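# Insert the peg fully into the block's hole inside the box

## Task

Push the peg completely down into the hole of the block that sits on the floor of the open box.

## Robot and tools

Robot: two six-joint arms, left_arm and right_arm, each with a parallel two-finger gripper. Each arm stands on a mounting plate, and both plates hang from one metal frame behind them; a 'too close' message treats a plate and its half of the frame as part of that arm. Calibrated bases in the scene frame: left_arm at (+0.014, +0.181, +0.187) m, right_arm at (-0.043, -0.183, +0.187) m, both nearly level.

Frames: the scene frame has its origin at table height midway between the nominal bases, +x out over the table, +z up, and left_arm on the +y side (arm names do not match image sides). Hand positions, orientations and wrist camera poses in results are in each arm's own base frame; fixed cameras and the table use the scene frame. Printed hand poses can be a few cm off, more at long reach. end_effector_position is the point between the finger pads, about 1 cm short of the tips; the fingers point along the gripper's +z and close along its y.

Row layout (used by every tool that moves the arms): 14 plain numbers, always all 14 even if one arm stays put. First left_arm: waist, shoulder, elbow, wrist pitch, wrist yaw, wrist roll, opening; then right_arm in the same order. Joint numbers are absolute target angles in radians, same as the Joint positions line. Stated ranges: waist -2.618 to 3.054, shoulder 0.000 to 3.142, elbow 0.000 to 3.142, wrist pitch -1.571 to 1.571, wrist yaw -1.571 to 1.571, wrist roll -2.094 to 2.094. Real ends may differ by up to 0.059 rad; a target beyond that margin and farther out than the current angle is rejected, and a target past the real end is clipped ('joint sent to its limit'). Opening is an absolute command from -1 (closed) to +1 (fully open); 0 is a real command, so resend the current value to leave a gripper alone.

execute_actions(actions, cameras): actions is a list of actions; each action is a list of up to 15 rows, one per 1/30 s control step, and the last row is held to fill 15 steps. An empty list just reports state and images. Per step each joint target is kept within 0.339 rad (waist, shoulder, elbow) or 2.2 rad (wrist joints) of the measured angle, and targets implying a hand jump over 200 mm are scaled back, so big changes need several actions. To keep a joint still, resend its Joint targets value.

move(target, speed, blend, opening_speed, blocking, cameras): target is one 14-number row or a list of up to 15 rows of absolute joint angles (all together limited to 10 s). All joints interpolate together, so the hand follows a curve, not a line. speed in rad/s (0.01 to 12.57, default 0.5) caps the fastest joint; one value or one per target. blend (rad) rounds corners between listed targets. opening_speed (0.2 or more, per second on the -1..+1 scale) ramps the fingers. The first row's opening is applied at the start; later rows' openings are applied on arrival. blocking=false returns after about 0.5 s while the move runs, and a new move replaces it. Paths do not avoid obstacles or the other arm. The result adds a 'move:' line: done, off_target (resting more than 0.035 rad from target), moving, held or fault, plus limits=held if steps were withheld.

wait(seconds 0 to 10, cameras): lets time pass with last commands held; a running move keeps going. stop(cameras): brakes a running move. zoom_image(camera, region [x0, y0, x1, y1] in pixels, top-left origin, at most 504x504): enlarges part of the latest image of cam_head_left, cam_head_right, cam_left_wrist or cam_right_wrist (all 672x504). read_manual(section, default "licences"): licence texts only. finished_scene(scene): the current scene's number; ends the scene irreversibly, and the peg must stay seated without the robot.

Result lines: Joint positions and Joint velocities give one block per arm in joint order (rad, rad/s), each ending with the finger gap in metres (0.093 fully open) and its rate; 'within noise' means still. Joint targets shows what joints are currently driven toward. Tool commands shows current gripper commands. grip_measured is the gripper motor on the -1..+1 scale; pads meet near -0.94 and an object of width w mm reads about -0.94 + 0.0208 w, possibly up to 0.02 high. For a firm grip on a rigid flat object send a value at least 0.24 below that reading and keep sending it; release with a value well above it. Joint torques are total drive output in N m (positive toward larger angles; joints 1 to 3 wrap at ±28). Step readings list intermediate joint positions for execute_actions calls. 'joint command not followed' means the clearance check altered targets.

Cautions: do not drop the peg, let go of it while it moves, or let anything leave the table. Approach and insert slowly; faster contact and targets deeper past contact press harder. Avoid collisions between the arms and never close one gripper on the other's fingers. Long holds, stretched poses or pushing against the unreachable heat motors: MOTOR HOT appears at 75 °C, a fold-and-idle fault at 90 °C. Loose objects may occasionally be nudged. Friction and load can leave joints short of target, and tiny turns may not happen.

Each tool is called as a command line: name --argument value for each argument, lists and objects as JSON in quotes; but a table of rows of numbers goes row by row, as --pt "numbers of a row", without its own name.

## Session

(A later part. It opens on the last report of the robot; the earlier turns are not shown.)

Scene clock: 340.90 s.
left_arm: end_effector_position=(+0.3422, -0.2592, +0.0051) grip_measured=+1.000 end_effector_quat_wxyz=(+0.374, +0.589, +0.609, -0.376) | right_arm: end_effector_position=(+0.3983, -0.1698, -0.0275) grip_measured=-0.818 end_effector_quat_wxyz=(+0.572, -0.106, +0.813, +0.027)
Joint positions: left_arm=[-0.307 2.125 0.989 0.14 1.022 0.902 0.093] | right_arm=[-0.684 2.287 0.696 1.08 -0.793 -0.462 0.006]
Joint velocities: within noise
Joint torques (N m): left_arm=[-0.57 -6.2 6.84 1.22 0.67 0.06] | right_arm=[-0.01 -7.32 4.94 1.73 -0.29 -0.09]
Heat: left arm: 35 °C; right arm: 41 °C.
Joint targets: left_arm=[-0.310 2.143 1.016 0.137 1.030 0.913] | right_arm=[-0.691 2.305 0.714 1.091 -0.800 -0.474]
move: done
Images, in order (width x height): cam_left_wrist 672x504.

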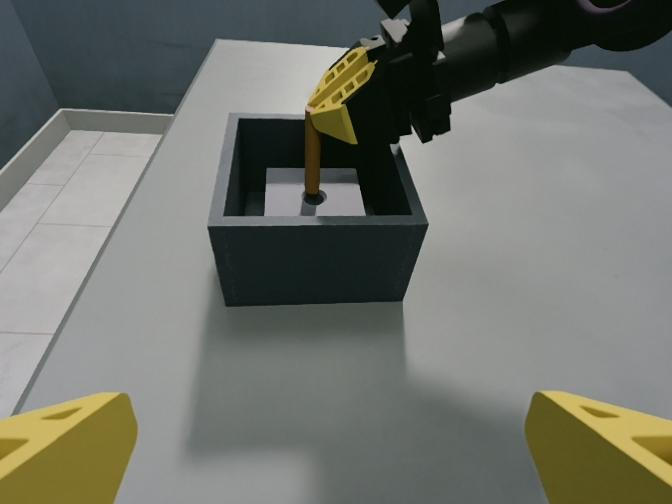

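move --target '[-0.31,2.143,1.016,0.137,1.03,0.913,1,-0.694,2.353,0.718,1.138,-0.8,-0.474,-0.88]' --speed 0.2 --cameras '["cam_left_wrist"]'

zoom_image --camera "cam_left_wrist" --region '[260, 100, 370, 230]'

Scene clock: 346.80 s.
left_arm: end_effector_position=(+0.3422, -0.2592, +0.0051) grip_measured=+1.000 end_effector_quat_wxyz=(+0.374, +0.589, +0.609, -0.376) | right_arm: end_effector_position=(+0.4008, -0.1690, -0.0283) grip_measured=-0.818 end_effector_quat_wxyz=(+0.586, -0.119, +0.801, +0.022)
Joint positions: left_arm=[-0.307 2.125 0.989 0.14 1.022 0.902 0.093] | right_arm=[-0.684 2.327 0.704 1.153 -0.812 -0.462 0.006]
Joint velocities: within noise
Joint torques (N m): left_arm=[-0.54 -6.19 6.79 1.21 0.65 0.06] | right_arm=[-0.24 -6.69 4.37 1.49 -0.11 -0.08]
Heat: left arm: 35 °C; right arm: 40 °C.
Joint targets: left_arm=[-0.310 2.143 1.016 0.137 1.030 0.913] | right_arm=[-0.694 2.353 0.718 1.138 -0.800 -0.474]
move: done
Images, in order (width x height): cam_left_wrist 672x504.

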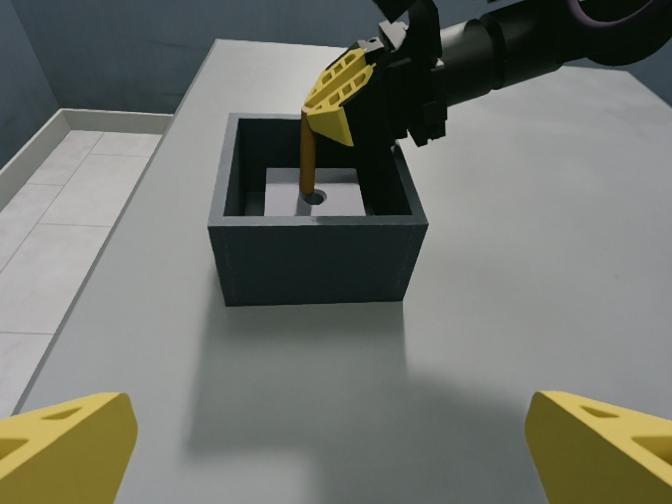

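Scaled by 3.877.

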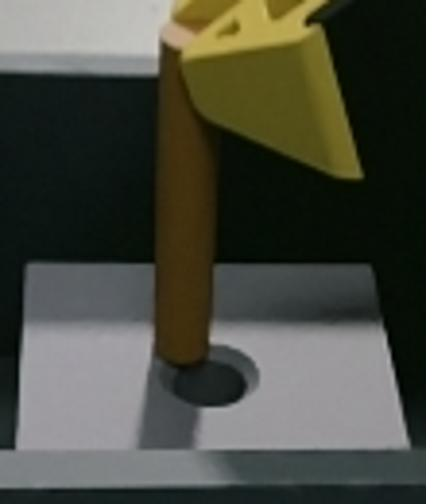

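move --pt "-0.31 2.143 1.016 0.137 1.03 0.913 1 -0.69 2.24 0.69 1.05 -0.8 -0.474 -0.88" --pt "-0.31 2.143 1.016 0.137 1.03 0.913 1 -0.672 2.2 0.66 1.07 -0.785 -0.462 -0.88" --pt "-0.31 2.143 1.016 0.137 1.03 0.913 1 -0.672 2.25 0.67 1.085 -0.785 -0.462 -0.88" --speed 0.3 --cameras '["cam_left_wrist"]'

zoom_image --camera "cam_left_wrist" --region '[260, 100, 370, 230]'

Scene clock: 358.00 s.
left_arm: end_effector_position=(+0.3422, -0.2592, +0.0051) grip_measured=+1.000 end_effector_quat_wxyz=(+0.374, +0.589, +0.609, -0.376) | right_arm: end_effector_position=(+0.3963, -0.1672, -0.0187) grip_measured=-0.818 end_effector_quat_wxyz=(+0.574, -0.108, +0.812, +0.022)
Joint positions: left_arm=[-0.307 2.125 0.989 0.14 1.022 0.902 0.093] | right_arm=[-0.68 2.246 0.671 1.073 -0.785 -0.463 0.006]
Joint velocities: within noise
Joint torques (N m): left_arm=[-0.64 -6.2 6.8 1.21 0.67 0.06] | right_arm=[1.25 -8.47 3.17 1.75 -0.23 0.07]
Heat: left arm: 35 °C; right arm: 39 °C.
Joint targets: left_arm=[-0.310 2.143 1.016 0.137 1.030 0.913] | right_arm=[-0.672 2.250 0.670 1.085 -0.785 -0.462]
move: done
Images, in order (width x height): cam_left_wrist 672x504.

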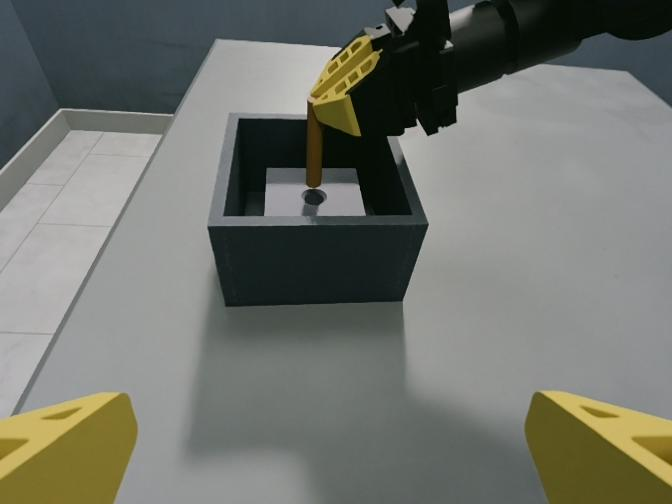

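Scaled by 3.877.

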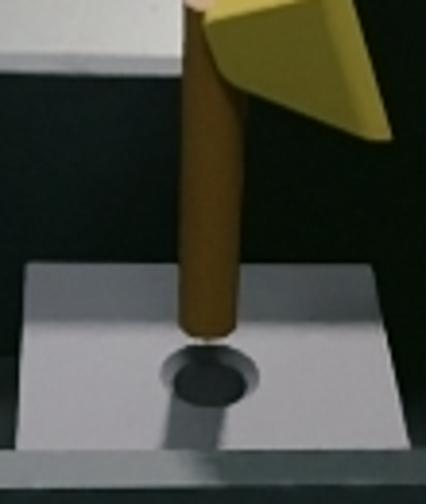

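move --pt "-0.31 2.143 1.016 0.137 1.03 0.913 1 -0.664 2.18 0.635 1.097 -0.785 -0.462 -0.88" --pt "-0.31 2.143 1.016 0.137 1.03 0.913 1 -0.664 2.242 0.635 1.097 -0.785 -0.462 -0.88" --speed 0.3 --cameras '["cam_left_wrist"]'

zoom_image --camera "cam_left_wrist" --region '[260, 100, 370, 230]'

Scene clock: 367.33 s.
left_arm: end_effector_position=(+0.3422, -0.2592, +0.0051) grip_measured=+1.000 end_effector_quat_wxyz=(+0.374, +0.589, +0.609, -0.376) | right_arm: end_effector_position=(+0.3927, -0.1603, -0.0174) grip_measured=-0.818 end_effector_quat_wxyz=(+0.572, -0.110, +0.812, +0.025)
Joint positions: left_arm=[-0.307 2.125 0.989 0.14 1.022 0.902 0.093] | right_arm=[-0.671 2.23 0.644 1.079 -0.783 -0.463 0.006]
Joint velocities: within noise
Joint torques (N m): left_arm=[-0.61 -6.16 6.86 1.21 0.67 0.06] | right_arm=[1.17 -7.49 2.29 1.81 -0.26 0.06]
Heat: left arm: 35 °C; right arm: 39 °C.
Joint targets: left_arm=[-0.310 2.143 1.016 0.137 1.030 0.913] | right_arm=[-0.664 2.242 0.635 1.097 -0.785 -0.462]
move: done
Images, in order (width x height): cam_left_wrist 672x504.

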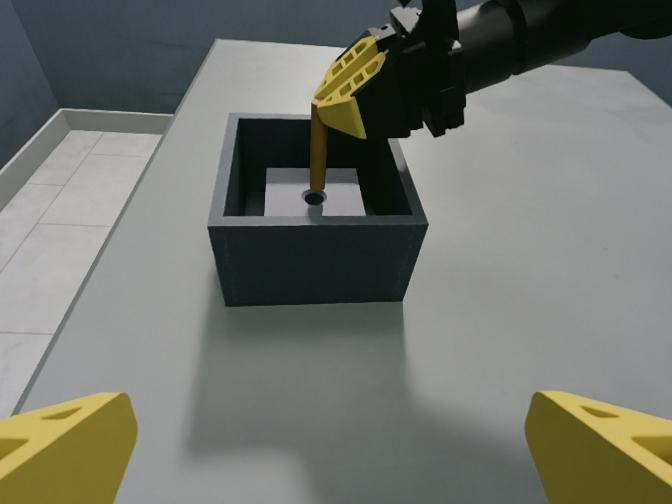

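Scaled by 3.877.

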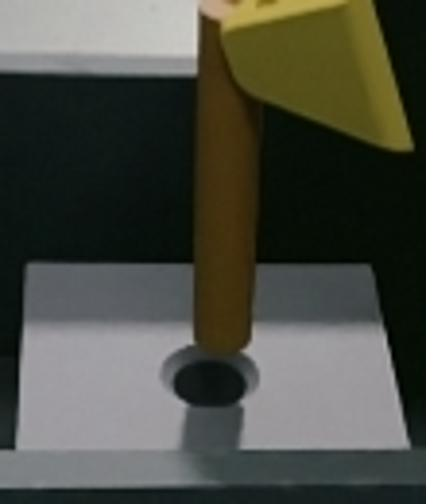

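move --pt "-0.31 2.143 1.016 0.137 1.03 0.913 1 -0.664 2.254 0.68 1.08 -0.785 -0.462 -0.88" --pt "-0.31 2.143 1.016 0.137 1.03 0.913 1 -0.664 2.348 0.692 1.158 -0.785 -0.462 -0.88" --speed 0.2 --cameras '["cam_left_wrist"]'

zoom_image --camera "cam_left_wrist" --region '[260, 100, 370, 230]'

Scene clock: 377.10 s.
left_arm: end_effector_position=(+0.3422, -0.2592, +0.0051) grip_measured=+1.000 end_effector_quat_wxyz=(+0.374, +0.589, +0.609, -0.376) | right_arm: end_effector_position=(+0.3940, -0.1614, -0.0409) grip_measured=-0.818 end_effector_quat_wxyz=(+0.568, -0.107, +0.815, +0.029)
Joint positions: left_arm=[-0.307 2.125 0.989 0.14 1.022 0.902 0.093] | right_arm=[-0.671 2.333 0.676 1.138 -0.782 -0.463 0.006]
Joint velocities: within noise
Joint torques (N m): left_arm=[-0.58 -6.22 6.8 1.22 0.66 0.07] | right_arm=[1.2 -7.41 4.36 1.82 -0.25 0.06]
Heat: left arm: 35 °C; right arm: 39 °C.
Joint targets: left_arm=[-0.310 2.143 1.016 0.137 1.030 0.913] | right_arm=[-0.664 2.348 0.692 1.158 -0.785 -0.462]
move: done
Images, in order (width x height): cam_left_wrist 672x504.

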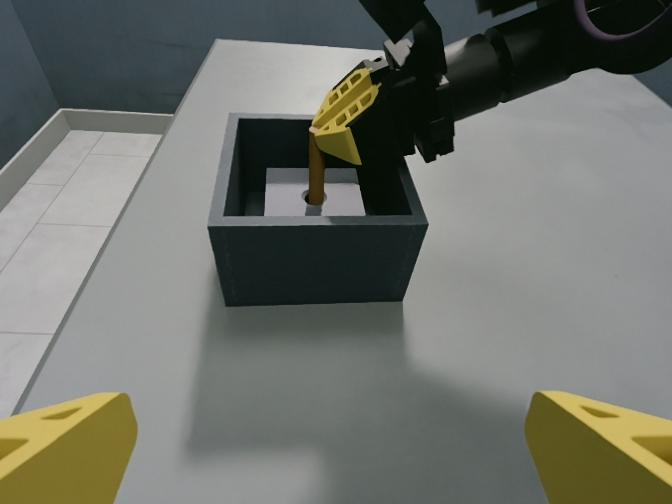

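Scaled by 3.877.

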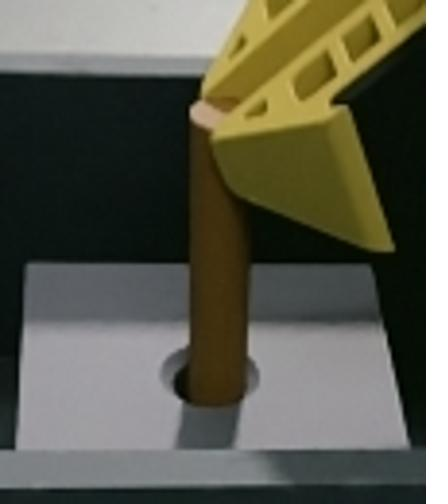

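move --target '[-0.31,2.143,1.016,0.137,1.03,0.913,1,-0.664,2.403,0.704,1.202,-0.785,-0.462,-0.88]' --speed 0.2 --cameras '["cam_left_wrist"]'

zoom_image --camera "cam_left_wrist" --region '[200, 80, 500, 300]'

Scene clock: 381.20 s.
left_arm: end_effector_position=(+0.3422, -0.2592, +0.0051) grip_measured=+1.000 end_effector_quat_wxyz=(+0.374, +0.589, +0.609, -0.376) | right_arm: end_effector_position=(+0.3941, -0.1616, -0.0520) grip_measured=-0.818 end_effector_quat_wxyz=(+0.569, -0.108, +0.815, +0.028)
Joint positions: left_arm=[-0.307 2.125 0.989 0.14 1.022 0.902 0.093] | right_arm=[-0.671 2.387 0.689 1.182 -0.782 -0.463 0.006]
Joint velocities: within noise
Joint torques (N m): left_arm=[-0.58 -6.22 6.8 1.22 0.67 0.05] | right_arm=[1.21 -7.53 4.11 1.8 -0.28 0.06]
Heat: left arm: 35 °C; right arm: 39 °C.
Joint targets: left_arm=[-0.310 2.143 1.016 0.137 1.030 0.913] | right_arm=[-0.664 2.403 0.704 1.202 -0.785 -0.462]
move: done
Images, in order (width x height): cam_left_wrist 672x504.

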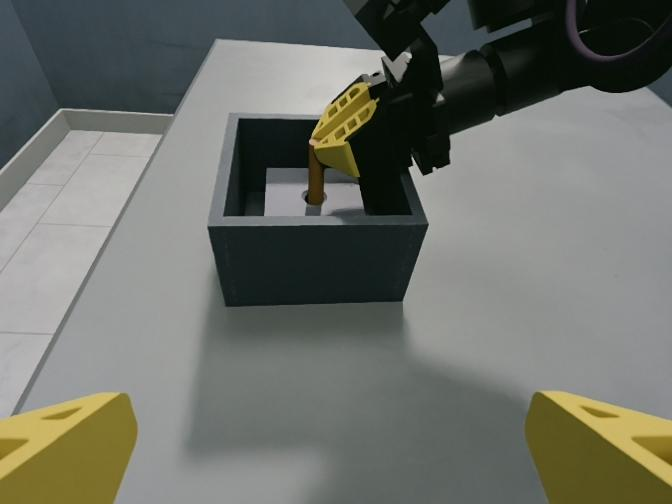

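Scaled by 1.680.

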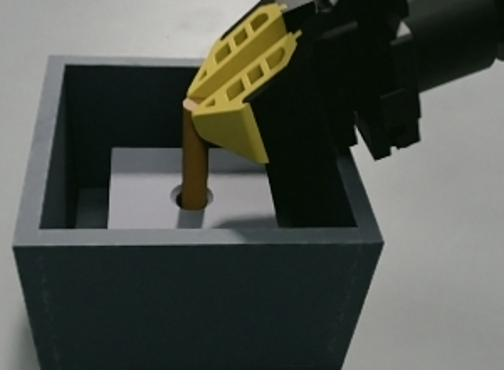

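move --target '[-0.31,2.143,1.016,0.137,1.03,0.913,1,-0.664,2.45,0.713,1.242,-0.785,-0.462,-0.88]' --speed 0.2 --cameras '["cam_left_wrist"]'

zoom_image --camera "cam_left_wrist" --region '[200, 80, 500, 300]'

Scene clock: 384.87 s.
left_arm: end_effector_position=(+0.3422, -0.2592, +0.0051) grip_measured=+1.000 end_effector_quat_wxyz=(+0.374, +0.589, +0.609, -0.376) | right_arm: end_effector_position=(+0.3957, -0.1621, -0.0544) grip_measured=-0.818 end_effector_quat_wxyz=(+0.579, -0.115, +0.807, +0.020)
Joint positions: left_arm=[-0.307 2.125 0.989 0.14 1.022 0.902 0.093] | right_arm=[-0.671 2.425 0.697 1.244 -0.787 -0.463 0.006]
Joint velocities: within noise
Joint torques (N m): left_arm=[-0.64 -6.17 6.83 1.21 0.66 0.06] | right_arm=[1.31 -6.79 4 1.64 -0.17 0.06]
Heat: left arm: 35 °C; right arm: 38 °C.
Joint targets: left_arm=[-0.310 2.143 1.016 0.137 1.030 0.913] | right_arm=[-0.664 2.450 0.713 1.242 -0.785 -0.462]
move: done
Images, in order (width x height): cam_left_wrist 672x504.

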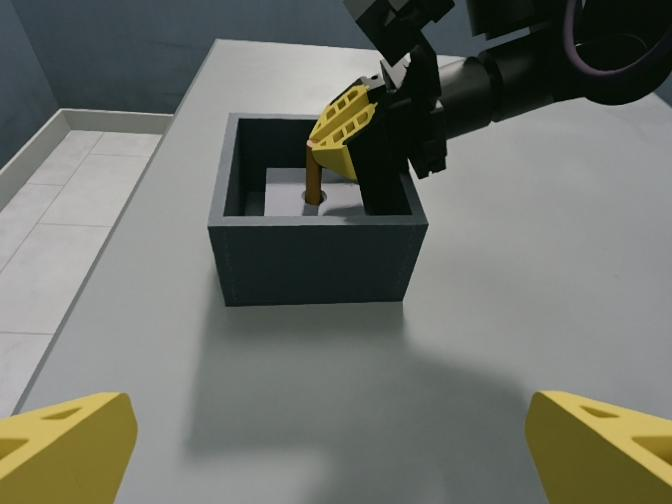

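Scaled by 1.680.

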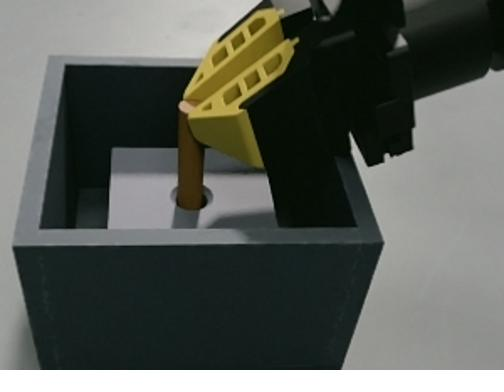

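move --pt "-0.31 2.143 1.016 0.137 1.03 0.913 1 -0.668 2.42 0.70 1.23 -0.783 -0.463 -0.88" --pt "-0.31 2.143 1.016 0.137 1.03 0.913 1 -0.668 2.42 0.70 1.23 -0.783 -0.463 -0.35" --speed 0.2 --opening_speed 1.0 --cameras '["cam_left_wrist","cam_right_wrist"]'

zoom_image --camera "cam_left_wrist" --region '[200, 80, 500, 300]'

Scene clock: 392.13 s.
left_arm: end_effector_position=(+0.3422, -0.2592, +0.0051) grip_measured=+1.000 end_effector_quat_wxyz=(+0.374, +0.589, +0.609, -0.376) | right_arm: end_effector_position=(+0.3957, -0.1619, -0.0543) grip_measured=-0.352 end_effector_quat_wxyz=(+0.579, -0.115, +0.807, +0.021)
Joint positions: left_arm=[-0.307 2.125 0.989 0.14 1.022 0.902 0.093] | right_arm=[-0.671 2.425 0.697 1.244 -0.788 -0.463 0.028]
Joint velocities: within noise
Joint torques (N m): left_arm=[-0.59 -6.16 6.82 1.22 0.67 0.06] | right_arm=[0.91 -9.46 2.52 1.52 -0.2 0.07]
Heat: left arm: 35 °C; right arm: 38 °C.
Joint targets: left_arm=[-0.310 2.143 1.016 0.137 1.030 0.913] | right_arm=[-0.668 2.420 0.700 1.230 -0.783 -0.463]
move: done
Images, in order (width x height): cam_left_wrist 672x504, cam_right_wrist 672x504.

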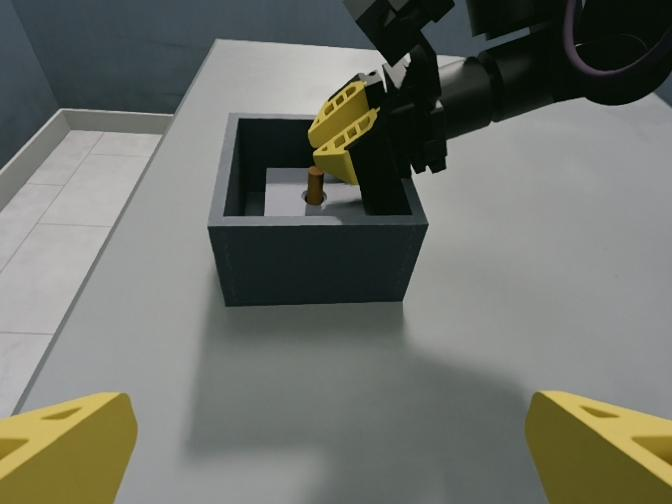

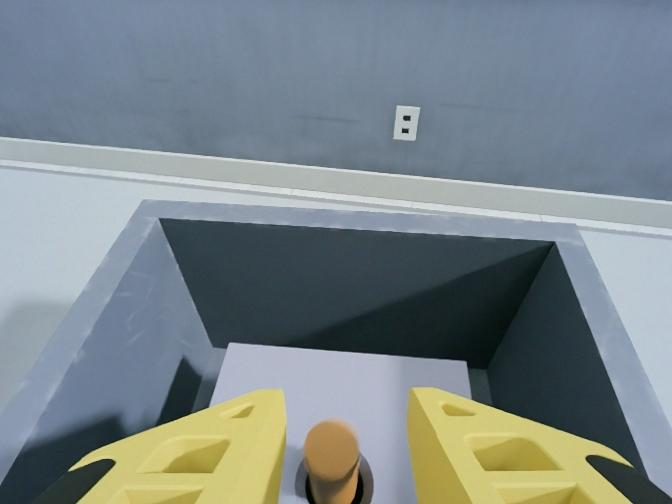

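Scaled by 1.680.

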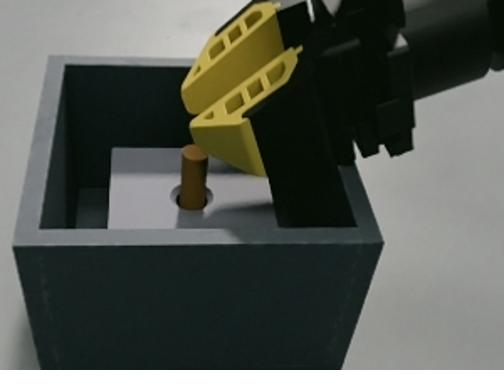

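move --target '[-0.31,2.143,1.016,0.137,1.03,0.913,1,-0.668,2.15,0.60,1.05,-0.783,-0.463,-0.1]' --speed 0.5 --cameras '["cam_left_wrist","cam_head_left","cam_head_right"]'

zoom_image --camera "cam_left_wrist" --region '[200, 80, 500, 300]'

Scene clock: 397.00 s.
left_arm: end_effector_position=(+0.3422, -0.2592, +0.0051) grip_measured=+1.000 end_effector_quat_wxyz=(+0.374, +0.589, +0.609, -0.376) | right_arm: end_effector_position=(+0.3862, -0.1552, -0.0123) grip_measured=-0.102 end_effector_quat_wxyz=(+0.568, -0.107, +0.815, +0.029)
Joint positions: left_arm=[-0.307 2.125 0.989 0.14 1.022 0.902 0.093] | right_arm=[-0.671 2.186 0.61 1.056 -0.782 -0.463 0.04]
Joint velocities: within noise
Joint torques (N m): left_arm=[-0.55 -6.16 6.79 1.22 0.66 0.04] | right_arm=[0.94 -11.47 2.28 1.56 -0.21 0.04]
Heat: left arm: 35 °C; right arm: 38 °C.
Joint targets: left_arm=[-0.310 2.143 1.016 0.137 1.030 0.913] | right_arm=[-0.668 2.150 0.600 1.050 -0.783 -0.463]
move: off_target (right_arm); right_arm: the shoulder is farthest, 0.036 rad from its target
Images, in order (width x height): cam_head_left 672x504, cam_head_right 672x504, cam_left_wrist 672x504.

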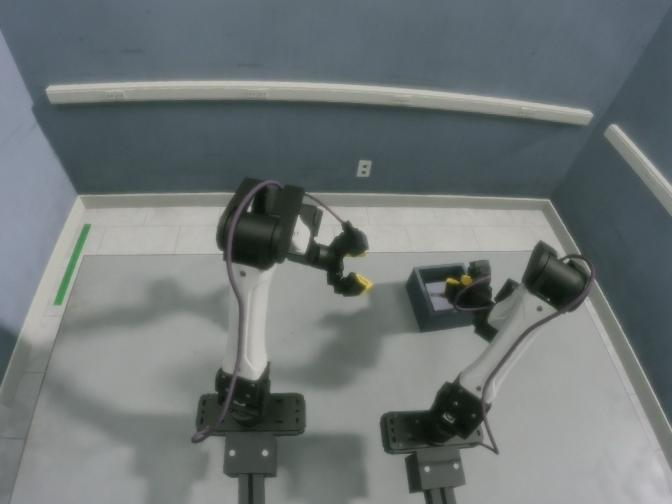

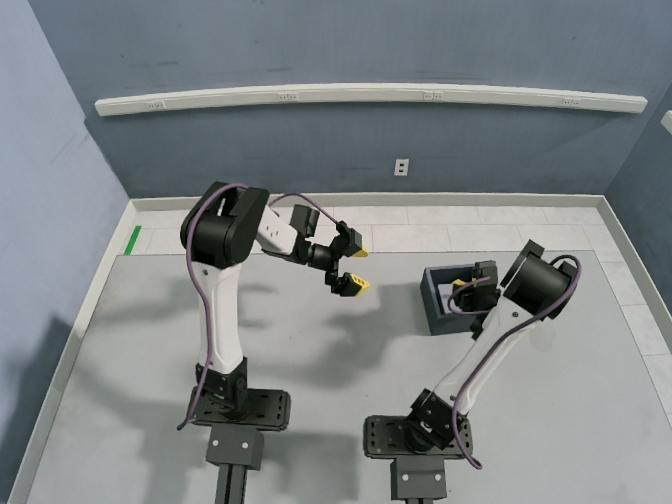

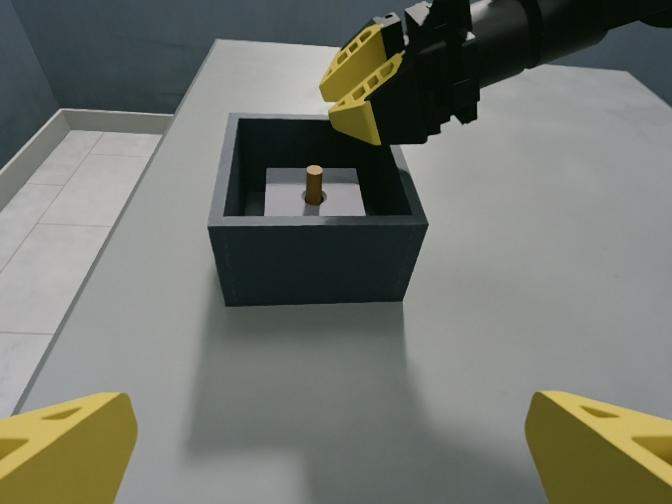

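Scaled by 1.680.

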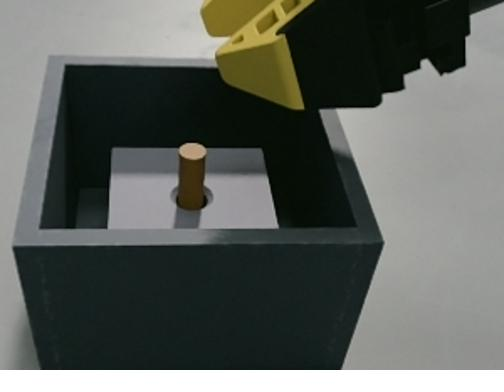

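finished_scene --scene 1

The scene is finished: the task was done.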